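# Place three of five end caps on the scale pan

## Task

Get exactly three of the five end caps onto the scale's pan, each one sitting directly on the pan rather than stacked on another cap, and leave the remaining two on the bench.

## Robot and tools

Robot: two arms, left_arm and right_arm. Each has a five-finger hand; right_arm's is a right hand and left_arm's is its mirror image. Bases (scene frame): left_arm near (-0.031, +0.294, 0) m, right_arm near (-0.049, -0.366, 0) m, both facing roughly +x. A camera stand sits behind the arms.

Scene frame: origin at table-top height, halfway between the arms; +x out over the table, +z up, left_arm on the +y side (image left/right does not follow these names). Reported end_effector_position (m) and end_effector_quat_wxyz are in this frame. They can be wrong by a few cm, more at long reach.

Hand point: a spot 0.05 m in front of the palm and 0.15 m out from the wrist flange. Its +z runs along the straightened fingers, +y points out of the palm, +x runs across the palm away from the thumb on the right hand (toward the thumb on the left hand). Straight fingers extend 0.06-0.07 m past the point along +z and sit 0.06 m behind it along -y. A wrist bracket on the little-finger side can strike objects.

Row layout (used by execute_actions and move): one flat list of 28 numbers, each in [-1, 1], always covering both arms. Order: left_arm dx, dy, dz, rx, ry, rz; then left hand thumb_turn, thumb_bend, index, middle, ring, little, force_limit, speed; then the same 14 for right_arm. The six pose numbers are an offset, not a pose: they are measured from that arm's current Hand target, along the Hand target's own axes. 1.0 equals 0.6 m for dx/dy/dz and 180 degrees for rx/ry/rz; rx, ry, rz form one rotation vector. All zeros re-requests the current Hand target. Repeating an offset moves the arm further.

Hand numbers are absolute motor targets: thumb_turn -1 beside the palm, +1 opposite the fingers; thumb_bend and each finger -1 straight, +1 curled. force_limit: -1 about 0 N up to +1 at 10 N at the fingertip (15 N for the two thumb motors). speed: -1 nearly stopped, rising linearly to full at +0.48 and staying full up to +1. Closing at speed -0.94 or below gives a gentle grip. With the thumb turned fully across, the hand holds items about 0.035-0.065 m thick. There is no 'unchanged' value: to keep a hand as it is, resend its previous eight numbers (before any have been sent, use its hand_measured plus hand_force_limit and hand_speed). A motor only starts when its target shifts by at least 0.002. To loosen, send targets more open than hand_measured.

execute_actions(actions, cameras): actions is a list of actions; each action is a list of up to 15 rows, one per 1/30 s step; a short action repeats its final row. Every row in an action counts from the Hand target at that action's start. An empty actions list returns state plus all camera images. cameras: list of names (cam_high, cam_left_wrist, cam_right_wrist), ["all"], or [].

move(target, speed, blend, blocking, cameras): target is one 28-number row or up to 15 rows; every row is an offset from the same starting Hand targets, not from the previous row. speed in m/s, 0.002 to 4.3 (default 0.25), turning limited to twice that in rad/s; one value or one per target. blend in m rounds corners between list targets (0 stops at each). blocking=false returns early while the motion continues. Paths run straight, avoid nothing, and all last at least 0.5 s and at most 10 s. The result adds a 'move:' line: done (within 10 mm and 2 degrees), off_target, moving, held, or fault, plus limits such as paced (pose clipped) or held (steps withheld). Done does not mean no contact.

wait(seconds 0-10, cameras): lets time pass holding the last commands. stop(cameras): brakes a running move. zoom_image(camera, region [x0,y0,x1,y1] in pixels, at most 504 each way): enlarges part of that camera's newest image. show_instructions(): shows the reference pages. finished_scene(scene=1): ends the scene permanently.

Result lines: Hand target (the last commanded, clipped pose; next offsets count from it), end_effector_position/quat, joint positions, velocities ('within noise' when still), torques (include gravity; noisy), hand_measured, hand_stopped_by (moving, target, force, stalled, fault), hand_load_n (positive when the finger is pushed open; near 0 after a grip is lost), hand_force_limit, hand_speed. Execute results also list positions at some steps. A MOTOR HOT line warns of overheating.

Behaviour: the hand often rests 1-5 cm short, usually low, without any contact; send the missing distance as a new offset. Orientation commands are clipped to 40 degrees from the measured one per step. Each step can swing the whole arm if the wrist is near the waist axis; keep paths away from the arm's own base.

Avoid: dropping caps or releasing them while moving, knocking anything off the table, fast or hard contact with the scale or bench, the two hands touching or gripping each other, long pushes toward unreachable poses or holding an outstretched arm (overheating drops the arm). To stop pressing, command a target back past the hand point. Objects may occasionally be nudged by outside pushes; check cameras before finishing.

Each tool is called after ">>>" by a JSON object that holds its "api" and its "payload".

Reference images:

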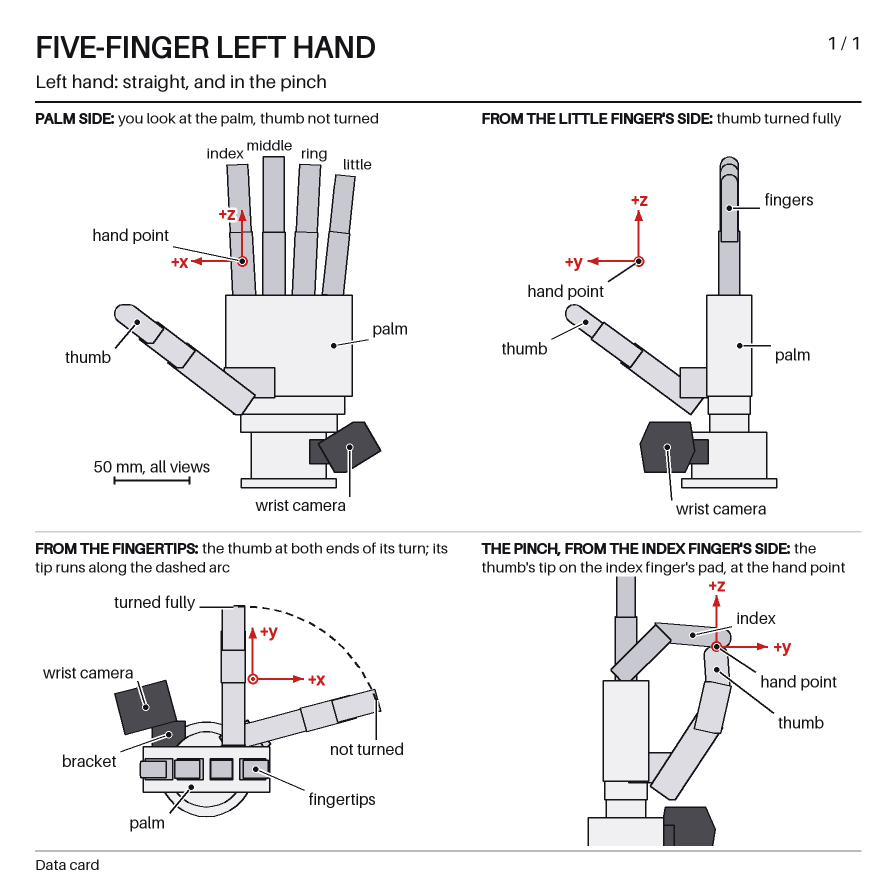

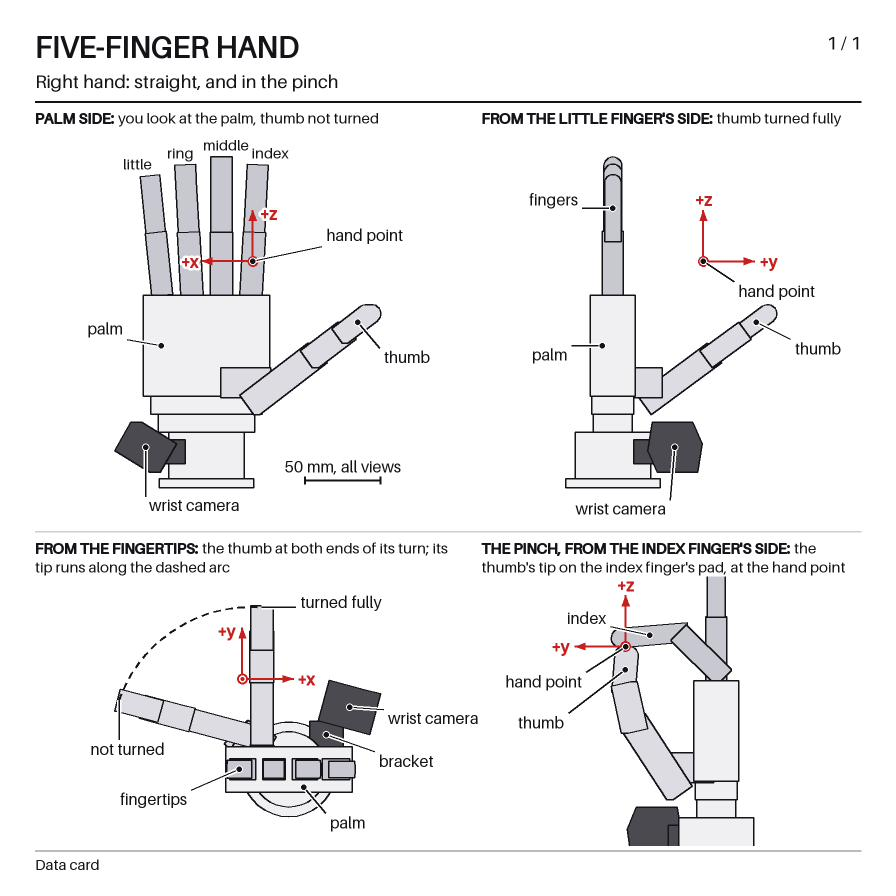

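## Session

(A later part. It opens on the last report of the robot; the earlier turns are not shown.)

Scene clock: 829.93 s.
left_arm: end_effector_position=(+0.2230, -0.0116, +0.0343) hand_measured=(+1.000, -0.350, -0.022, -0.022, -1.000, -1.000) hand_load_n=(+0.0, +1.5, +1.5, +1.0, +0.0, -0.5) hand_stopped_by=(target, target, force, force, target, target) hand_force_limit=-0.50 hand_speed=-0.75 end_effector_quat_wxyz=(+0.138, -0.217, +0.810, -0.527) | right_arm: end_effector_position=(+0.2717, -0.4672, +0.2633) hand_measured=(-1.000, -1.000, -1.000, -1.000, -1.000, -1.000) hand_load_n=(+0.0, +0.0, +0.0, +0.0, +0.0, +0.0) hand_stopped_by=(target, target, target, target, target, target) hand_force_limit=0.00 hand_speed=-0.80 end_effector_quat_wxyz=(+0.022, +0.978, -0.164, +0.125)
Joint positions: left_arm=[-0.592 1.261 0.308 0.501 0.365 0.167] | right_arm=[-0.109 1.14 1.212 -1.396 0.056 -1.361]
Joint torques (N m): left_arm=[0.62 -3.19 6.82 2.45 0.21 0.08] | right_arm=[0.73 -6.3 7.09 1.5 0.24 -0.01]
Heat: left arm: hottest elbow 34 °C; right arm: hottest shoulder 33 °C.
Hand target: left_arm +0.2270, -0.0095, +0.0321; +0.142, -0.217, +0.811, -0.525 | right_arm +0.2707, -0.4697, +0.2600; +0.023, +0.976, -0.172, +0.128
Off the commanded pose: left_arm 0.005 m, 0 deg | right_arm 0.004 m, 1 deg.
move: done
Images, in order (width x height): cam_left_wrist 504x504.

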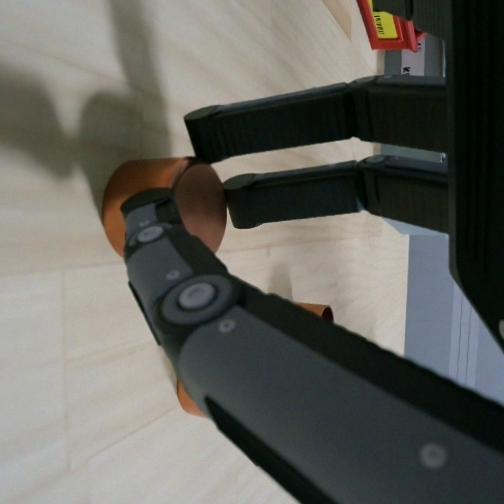

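>>> {"api": "move", "payload": {"target": [0,0,0,0,0,0,1,-0.35,0.08,0.08,-1,-1,-0.3,-0.8,0,0,0,0,0,0,-1,-1,-1,-1,-1,-1,0,-0.8], "cameras": ["cam_left_wrist"], "speed": 0.1}}

Scene clock: 843.97 s.
left_arm: end_effector_position=(+0.2238, -0.0116, +0.0349) hand_measured=(+1.000, -0.350, -0.006, +0.012, -1.000, -1.000) hand_load_n=(+0.5, +1.5, +0.0, +3.0, +0.0, +0.0) hand_stopped_by=(target, target, force, force, target, target) hand_force_limit=-0.30 hand_speed=-0.80 end_effector_quat_wxyz=(+0.139, -0.216, +0.810, -0.528) | right_arm: end_effector_position=(+0.2717, -0.4672, +0.2633) hand_measured=(-1.000, -1.000, -1.000, -1.000, -1.000, -1.000) hand_load_n=(+0.0, +0.0, -0.5, +0.0, +0.0, +0.0) hand_stopped_by=(target, target, target, target, target, target) hand_force_limit=0.00 hand_speed=-0.80 end_effector_quat_wxyz=(+0.022, +0.978, -0.164, +0.125)
Joint positions: left_arm=[-0.591 1.261 0.308 0.504 0.365 0.167] | right_arm=[-0.109 1.14 1.212 -1.396 0.056 -1.361]
Joint torques (N m): left_arm=[0.5 -3.14 6.82 2.36 0.21 0.08] | right_arm=[0.79 -6.3 7.09 1.48 0.24 -0.01]
Heat: left arm: hottest elbow 34 °C; right arm: hottest shoulder 33 °C.
Hand target: left_arm +0.2270, -0.0094, +0.0321; +0.142, -0.217, +0.811, -0.525 | right_arm +0.2707, -0.4697, +0.2600; +0.023, +0.976, -0.172, +0.128
Off the commanded pose: left_arm 0.005 m, 0 deg | right_arm 0.004 m, 1 deg.
move: done
Images, in order (width x height): cam_left_wrist 504x504.

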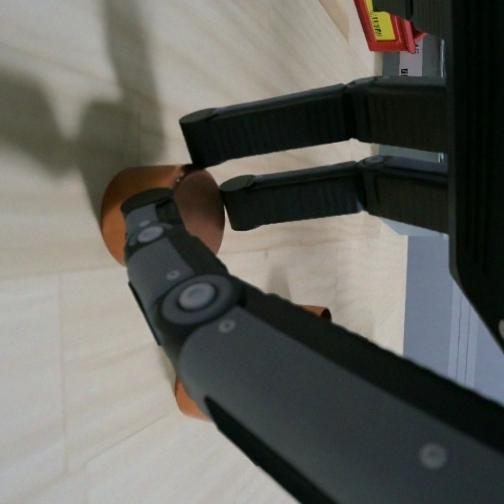

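>>> {"api": "move", "payload": {"target": [[0,0,0,0,0,0,1,-0.35,-0.55,-0.55,-1,-1,-0.5,-0.4,0,0,0,0,0,0,-1,-1,-1,-1,-1,-1,0,-0.8],[0,0.0061,0.0027,0,0,0,1,-0.35,-0.55,-0.55,-1,-1,-0.5,-0.4,0,0,0,0,0,0,-1,-1,-1,-1,-1,-1,0,-0.8]], "cameras": ["cam_left_wrist"], "speed": 0.1}}

Scene clock: 853.40 s.
left_arm: end_effector_position=(+0.2222, -0.0103, +0.0283) hand_measured=(+1.000, -0.350, -0.550, -0.550, -1.000, -1.000) hand_load_n=(+0.0, +0.0, +0.0, +0.0, +0.0, +0.0) hand_stopped_by=(target, target, target, target, target, target) hand_force_limit=-0.50 hand_speed=-0.40 end_effector_quat_wxyz=(+0.136, -0.219, +0.813, -0.523) | right_arm: end_effector_position=(+0.2717, -0.4672, +0.2633) hand_measured=(-1.000, -1.000, -1.000, -1.000, -1.000, -1.000) hand_load_n=(+0.0, +0.0, +0.0, +0.0, +0.0, +0.0) hand_stopped_by=(target, target, target, target, target, target) hand_force_limit=0.00 hand_speed=-0.80 end_effector_quat_wxyz=(+0.022, +0.978, -0.164, +0.125)
Joint positions: left_arm=[-0.591 1.279 0.305 0.513 0.365 0.167] | right_arm=[-0.109 1.14 1.212 -1.396 0.056 -1.361]
Joint torques (N m): left_arm=[0.5 -3.19 6.64 2.97 0.21 0.08] | right_arm=[0.79 -6.3 7.1 1.48 0.24 -0.01]
Heat: left arm: hottest elbow 33 °C; right arm: hottest shoulder 33 °C.
Hand target: left_arm +0.2270, -0.0094, +0.0279; +0.142, -0.217, +0.811, -0.525 | right_arm +0.2707, -0.4697, +0.2600; +0.023, +0.976, -0.172, +0.128
Off the commanded pose: left_arm 0.005 m, 1 deg | right_arm 0.004 m, 1 deg.
move: done
Images, in order (width x height): cam_left_wrist 504x504.

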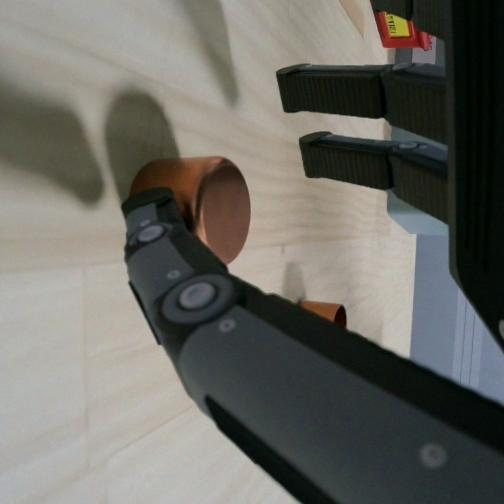

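>>> {"api": "move", "payload": {"target": [0,0,0,0,0,0,1,-0.35,0.05,0.05,-1,-1,-0.5,-0.75,0,0,0,0,0,0,-1,-1,-1,-1,-1,-1,0,-0.8], "cameras": ["cam_left_wrist"], "speed": 0.1}}

>>> {"api": "zoom_image", "payload": {"camera": "cam_left_wrist", "region": [60, 80, 300, 320]}}

Scene clock: 868.00 s.
left_arm: end_effector_position=(+0.2225, -0.0106, +0.0289) hand_measured=(+1.000, -0.352, -0.046, +0.000, -1.000, -1.000) hand_load_n=(+2.0, +9.5, +5.0, +6.5, +0.0, -0.5) hand_stopped_by=(target, target, force, force, target, target) hand_force_limit=-0.50 hand_speed=-0.75 end_effector_quat_wxyz=(+0.136, -0.218, +0.812, -0.524) | right_arm: end_effector_position=(+0.2717, -0.4672, +0.2633) hand_measured=(-1.000, -1.000, -1.000, -1.000, -1.000, -1.000) hand_load_n=(+0.0, +0.0, +0.0, +0.0, +0.0, +0.0) hand_stopped_by=(target, target, target, target, target, target) hand_force_limit=0.00 hand_speed=-0.80 end_effector_quat_wxyz=(+0.022, +0.978, -0.164, +0.125)
Joint positions: left_arm=[-0.591 1.279 0.305 0.516 0.366 0.167] | right_arm=[-0.109 1.14 1.212 -1.396 0.056 -1.361]
Joint torques (N m): left_arm=[0.38 -3.25 6.6 2.8 0.22 0.08] | right_arm=[0.79 -6.3 7.1 1.5 0.24 -0.01]
Heat: left arm: hottest elbow 33 °C; right arm: hottest shoulder 33 °C.
Hand target: left_arm +0.2269, -0.0094, +0.0279; +0.142, -0.217, +0.811, -0.525 | right_arm +0.2707, -0.4697, +0.2600; +0.023, +0.976, -0.172, +0.128
Off the commanded pose: left_arm 0.005 m, 1 deg | right_arm 0.004 m, 1 deg.
move: done
Images, in order (width x height): cam_left_wrist 504x504.

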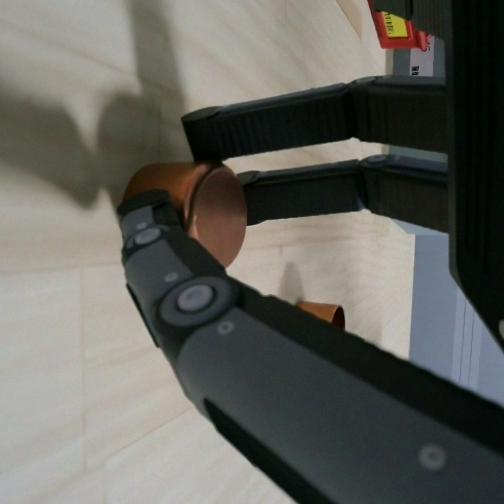

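Scaled by 2.100 from the camera's 504x504 image, which has a finer 720x720 frame.

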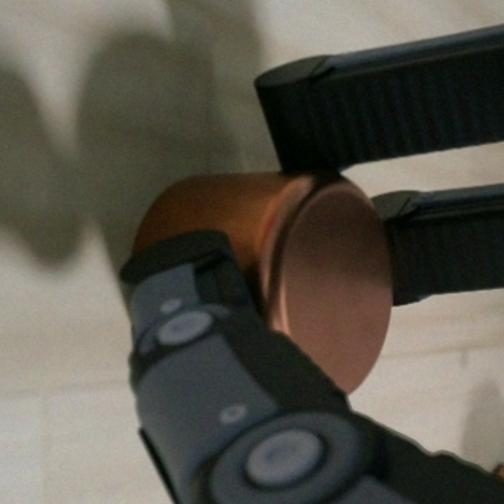

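>>> {"api": "move", "payload": {"target": [[0,-0.1523,-0.0678,0,0,0,1,-0.35,0.05,0.05,-1,-1,-0.5,-0.75,0,0,0,0,0,0,-1,-1,-1,-1,-1,-1,0,-0.8],[-0.3087,-0.2772,-0.3695,0,-0.19,-0.0847,1,-0.35,0.05,0.05,-1,-1,-0.5,-0.75,0,0,0,0,0,0,-1,-1,-1,-1,-1,-1,0,-0.8],[-0.6512,-0.0612,-0.7728,0,-0.3806,-0.1695,1,-0.35,0.05,0.05,-1,-1,-0.5,-0.75,0,0,0,0,0,0,-1,-1,-1,-1,-1,-1,0,-0.8],[-0.6512,0.0683,-0.7153,0,-0.3806,-0.1695,1,-0.35,0.05,0.05,-1,-1,-0.5,-0.75,0,0,0,0,0,0,-1,-1,-1,-1,-1,-1,0,-0.8]], "cameras": ["cam_left_wrist","cam_high"], "speed": [0.12,0.25,0.25,0.1], "blend": [0.03,0.05,0.02,0]}}

Scene clock: 893.30 s.
left_arm: end_effector_position=(+0.3573, +0.5345, +0.1630) hand_measured=(+1.000, -0.352, -0.046, +0.000, -1.000, -1.000) hand_load_n=(+2.0, +10.5, +4.5, +6.5, +0.0, +0.0) hand_stopped_by=(target, target, force, force, target, target) hand_force_limit=-0.50 hand_speed=-0.75 end_effector_quat_wxyz=(-0.426, +0.666, -0.516, +0.330) | right_arm: end_effector_position=(+0.2717, -0.4672, +0.2633) hand_measured=(-1.000, -1.000, -1.000, -1.000, -1.000, -1.000) hand_load_n=(+0.0, +0.0, +0.0, +0.0, -0.5, +0.0) hand_stopped_by=(target, target, target, target, target, target) hand_force_limit=0.00 hand_speed=-0.80 end_effector_quat_wxyz=(+0.022, +0.978, -0.164, +0.125)
Joint positions: left_arm=[0.841 1.13 0.675 -0.036 0.476 0.241] | right_arm=[-0.109 1.14 1.212 -1.396 0.056 -1.361]
Joint torques (N m): left_arm=[-0.03 -4.37 9.68 2.74 0.09 -0.11] | right_arm=[0.79 -6.36 7.09 1.5 0.24 -0.01]
Heat: left arm: hottest elbow 33 °C; right arm: hottest shoulder 33 °C.
Hand target: left_arm +0.3607, +0.5396, +0.1665; -0.433, +0.665, -0.511, +0.331 | right_arm +0.2707, -0.4697, +0.2600; +0.023, +0.976, -0.172, +0.128
Off the commanded pose: left_arm 0.007 m, 1 deg | right_arm 0.004 m, 1 deg.
move: done
Images, in order (width x height): cam_high 504x504, cam_left_wrist 504x504.

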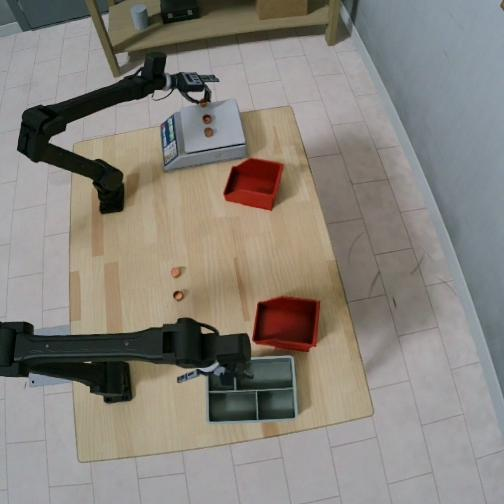

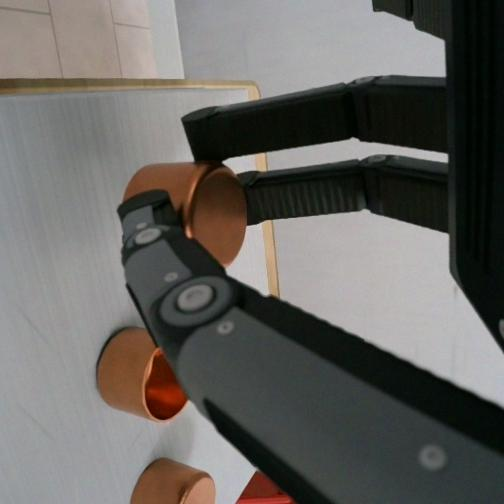

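>>> {"api": "zoom_image", "payload": {"camera": "cam_high", "region": [160, 80, 260, 180]}}

Scaled by 5.040 from the camera's 504x504 image, which has a finer 720x720 frame.

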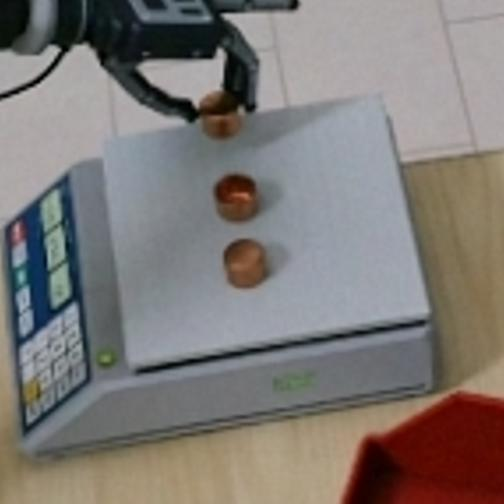

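>>> {"api": "move", "payload": {"target": [0.0161,0.0375,0.012,0,0,0,1,-0.35,0.05,0.05,-1,-1,-0.5,-0.75,0,0,0,0,0,0,-1,-1,-1,-1,-1,-1,0,-0.8], "cameras": ["cam_left_wrist","cam_high"], "speed": 0.08}}

>>> {"api": "zoom_image", "payload": {"camera": "cam_high", "region": [160, 80, 260, 180]}}

Scene clock: 936.87 s.
left_arm: end_effector_position=(+0.3544, +0.5301, +0.1409) hand_measured=(+1.000, -0.352, -0.046, +0.000, -1.000, -1.000) hand_load_n=(+1.5, +10.5, +4.5, +6.5, +0.0, +0.0) hand_stopped_by=(target, target, force, force, target, target) hand_force_limit=-0.50 hand_speed=-0.75 end_effector_quat_wxyz=(-0.430, +0.668, -0.512, +0.327) | right_arm: end_effector_position=(+0.2717, -0.4672, +0.2633) hand_measured=(-1.000, -1.000, -1.000, -1.000, -1.000, -1.000) hand_load_n=(+0.0, +0.0, +0.0, +0.0, +0.0, +0.0) hand_stopped_by=(target, target, target, target, target, target) hand_force_limit=0.00 hand_speed=-0.80 end_effector_quat_wxyz=(+0.022, +0.978, -0.164, +0.125)
Joint positions: left_arm=[0.833 1.146 0.618 0.045 0.457 0.23] | right_arm=[-0.109 1.14 1.212 -1.396 0.056 -1.361]
Joint torques (N m): left_arm=[-1.26 -4.19 9.33 2.96 0.07 -0.12] | right_arm=[0.79 -6.3 7.09 1.5 0.24 -0.01]
Heat: left arm: hottest elbow 33 °C; right arm: hottest shoulder 33 °C.
Hand target: left_arm +0.3608, +0.5296, +0.1431; -0.433, +0.665, -0.511, +0.331 | right_arm +0.2707, -0.4697, +0.2600; +0.023, +0.976, -0.172, +0.128
Off the commanded pose: left_arm 0.007 m, 1 deg | right_arm 0.004 m, 1 deg.
move: done
Images, in order (width x height): cam_high 504x504, cam_left_wrist 504x504.

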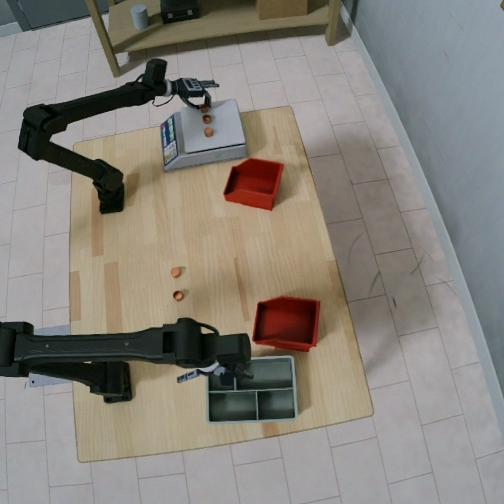

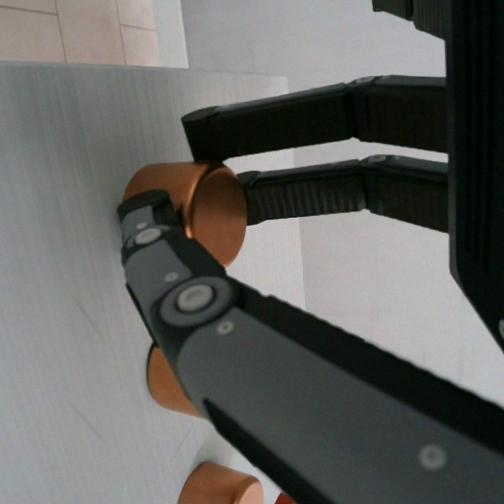

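Scaled by 5.040 from the camera's 504x504 image, which has a finer 720x720 frame.

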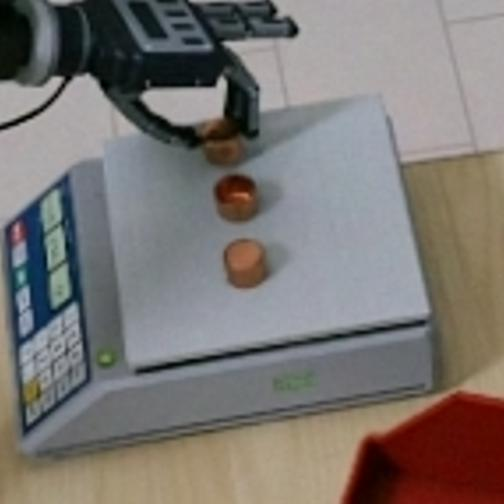

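>>> {"api": "move", "payload": {"target": [0,0.0099,0.0044,0,0,0,1,-0.35,0.05,0.05,-1,-1,-0.5,-0.75,0,0,0,0,0,0,-1,-1,-1,-1,-1,-1,0,-0.8], "cameras": ["cam_left_wrist"], "speed": 0.05}}

Scene clock: 941.57 s.
left_arm: end_effector_position=(+0.3546, +0.5303, +0.1351) hand_measured=(+1.000, -0.352, -0.046, +0.000, -1.000, -1.000) hand_load_n=(+2.0, +10.0, +4.5, +6.5, +0.0, +0.0) hand_stopped_by=(target, target, force, force, target, target) hand_force_limit=-0.50 hand_speed=-0.75 end_effector_quat_wxyz=(-0.430, +0.668, -0.512, +0.327) | right_arm: end_effector_position=(+0.2717, -0.4672, +0.2633) hand_measured=(-1.000, -1.000, -1.000, -1.000, -1.000, -1.000) hand_load_n=(+0.0, +0.0, +0.0, +0.0, +0.0, +0.0) hand_stopped_by=(target, target, target, target, target, target) hand_force_limit=0.00 hand_speed=-0.80 end_effector_quat_wxyz=(+0.022, +0.978, -0.164, +0.125)
Joint positions: left_arm=[0.833 1.158 0.608 0.068 0.457 0.23] | right_arm=[-0.109 1.14 1.212 -1.396 0.056 -1.361]
Joint torques (N m): left_arm=[-1.14 -4.19 9.17 2.85 0.07 -0.1] | right_arm=[0.79 -6.3 7.09 1.5 0.24 -0.01]
Heat: left arm: hottest elbow 33 °C; right arm: hottest shoulder 33 °C.
Hand target: left_arm +0.3608, +0.5296, +0.1366; -0.433, +0.665, -0.511, +0.331 | right_arm +0.2707, -0.4697, +0.2600; +0.023, +0.976, -0.172, +0.128
Off the commanded pose: left_arm 0.006 m, 1 deg | right_arm 0.004 m, 1 deg.
move: done
Images, in order (width x height): cam_left_wrist 504x504.

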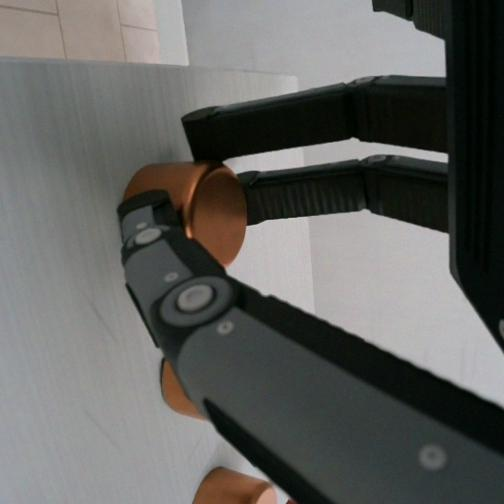

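>>> {"api": "move", "payload": {"target": [0,0.0061,0.0027,0,0,0,1,-0.35,0.05,0.05,-1,-1,-0.5,-0.75,0,0,0,0,0,0,-1,-1,-1,-1,-1,-1,0,-0.8], "cameras": [], "speed": 0.05}}

Scene clock: 946.37 s.
left_arm: end_effector_position=(+0.3553, +0.5308, +0.1332) hand_measured=(+1.000, -0.352, -0.046, +0.000, -1.000, -1.000) hand_load_n=(+2.0, +10.0, +5.0, +6.5, +0.0, +0.0) hand_stopped_by=(target, target, force, force, target, target) hand_force_limit=-0.50 hand_speed=-0.75 end_effector_quat_wxyz=(-0.432, +0.667, -0.511, +0.328) | right_arm: end_effector_position=(+0.2717, -0.4672, +0.2633) hand_measured=(-1.000, -1.000, -1.000, -1.000, -1.000, -1.000) hand_load_n=(+0.0, +0.0, +0.0, +0.0, +0.0, +0.0) hand_stopped_by=(target, target, target, target, target, target) hand_force_limit=0.00 hand_speed=-0.80 end_effector_quat_wxyz=(+0.022, +0.978, -0.164, +0.125)
Joint positions: left_arm=[0.833 1.163 0.604 0.083 0.457 0.229] | right_arm=[-0.109 1.14 1.212 -1.396 0.056 -1.361]
Joint torques (N m): left_arm=[-1.14 -4.37 8.94 3.29 0.07 -0.08] | right_arm=[0.79 -6.3 7.1 1.48 0.24 -0.01]
Heat: left arm: hottest elbow 33 °C; right arm: hottest shoulder 33 °C.
Hand target: left_arm +0.3608, +0.5296, +0.1325; -0.433, +0.665, -0.511, +0.331 | right_arm +0.2707, -0.4697, +0.2600; +0.023, +0.976, -0.172, +0.128
Off the commanded pose: left_arm 0.006 m, 1 deg | right_arm 0.004 m, 1 deg.
move: done
No camera images: "cameras" was empty.

>>> {"api": "move", "payload": {"target": [[0,0,0,0,0,0,1,-0.42,-0.55,-0.55,-1,-1,-0.5,-0.7,0,0,0,0,0,0,-1,-1,-1,-1,-1,-1,0,-0.8],[0,-0.1675,-0.0745,0,0,0,1,-0.42,-0.55,-0.55,-1,-1,-0.5,-0.7,0,0,0,0,0,0,-1,-1,-1,-1,-1,-1,0,-0.8]], "cameras": ["cam_left_wrist","cam_high"], "speed": [0.05,0.12]}}

>>> {"api": "zoom_image", "payload": {"camera": "cam_high", "region": [160, 80, 260, 180]}}

Scene clock: 957.03 s.
left_arm: end_effector_position=(+0.3489, +0.5243, +0.2109) hand_measured=(+1.000, -0.420, -0.550, -0.550, -1.000, -1.000) hand_load_n=(+0.0, +0.0, +0.0, +0.0, +0.0, -0.5) hand_stopped_by=(target, target, target, target, target, target) hand_force_limit=-0.50 hand_speed=-0.70 end_effector_quat_wxyz=(-0.413, +0.679, -0.512, +0.326) | right_arm: end_effector_position=(+0.2717, -0.4672, +0.2633) hand_measured=(-1.000, -1.000, -1.000, -1.000, -1.000, -1.000) hand_load_n=(+0.0, +0.0, +0.0, +0.0, +0.0, +0.0) hand_stopped_by=(target, target, target, target, target, target) hand_force_limit=0.00 hand_speed=-0.80 end_effector_quat_wxyz=(+0.022, +0.978, -0.164, +0.125)
Joint positions: left_arm=[0.833 1.04 0.765 -0.246 0.457 0.227] | right_arm=[-0.109 1.14 1.212 -1.396 0.056 -1.361]
Joint torques (N m): left_arm=[-1.14 -5.07 14.15 1.68 0.1 -0.07] | right_arm=[0.79 -6.3 7.08 1.48 0.24 -0.01]
Heat: left arm: hottest elbow 34 °C; right arm: hottest shoulder 33 °C.
Hand target: left_arm +0.3607, +0.5294, +0.2425; -0.433, +0.665, -0.511, +0.331 | right_arm +0.2707, -0.4697, +0.2600; +0.023, +0.976, -0.172, +0.128
Off the commanded pose: left_arm 0.034 m, 3 deg | right_arm 0.004 m, 1 deg.
move: off_target (left_arm)
Images, in order (width x height): cam_high 504x504, cam_left_wrist 504x504.

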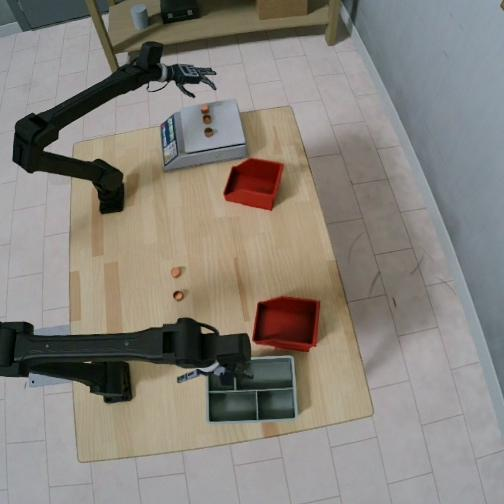

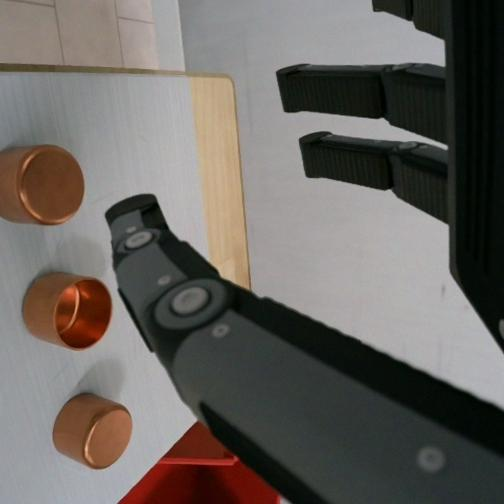

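Scaled by 5.040 from the camera's 504x504 image, which has a finer 720x720 frame.

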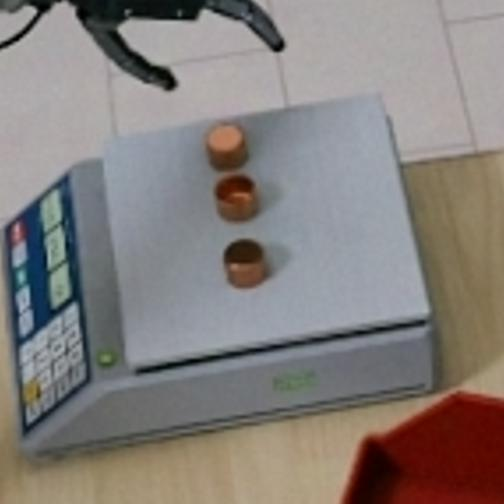

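>>> {"api": "finished_scene", "payload": {}}

The scene is finished: the task was done.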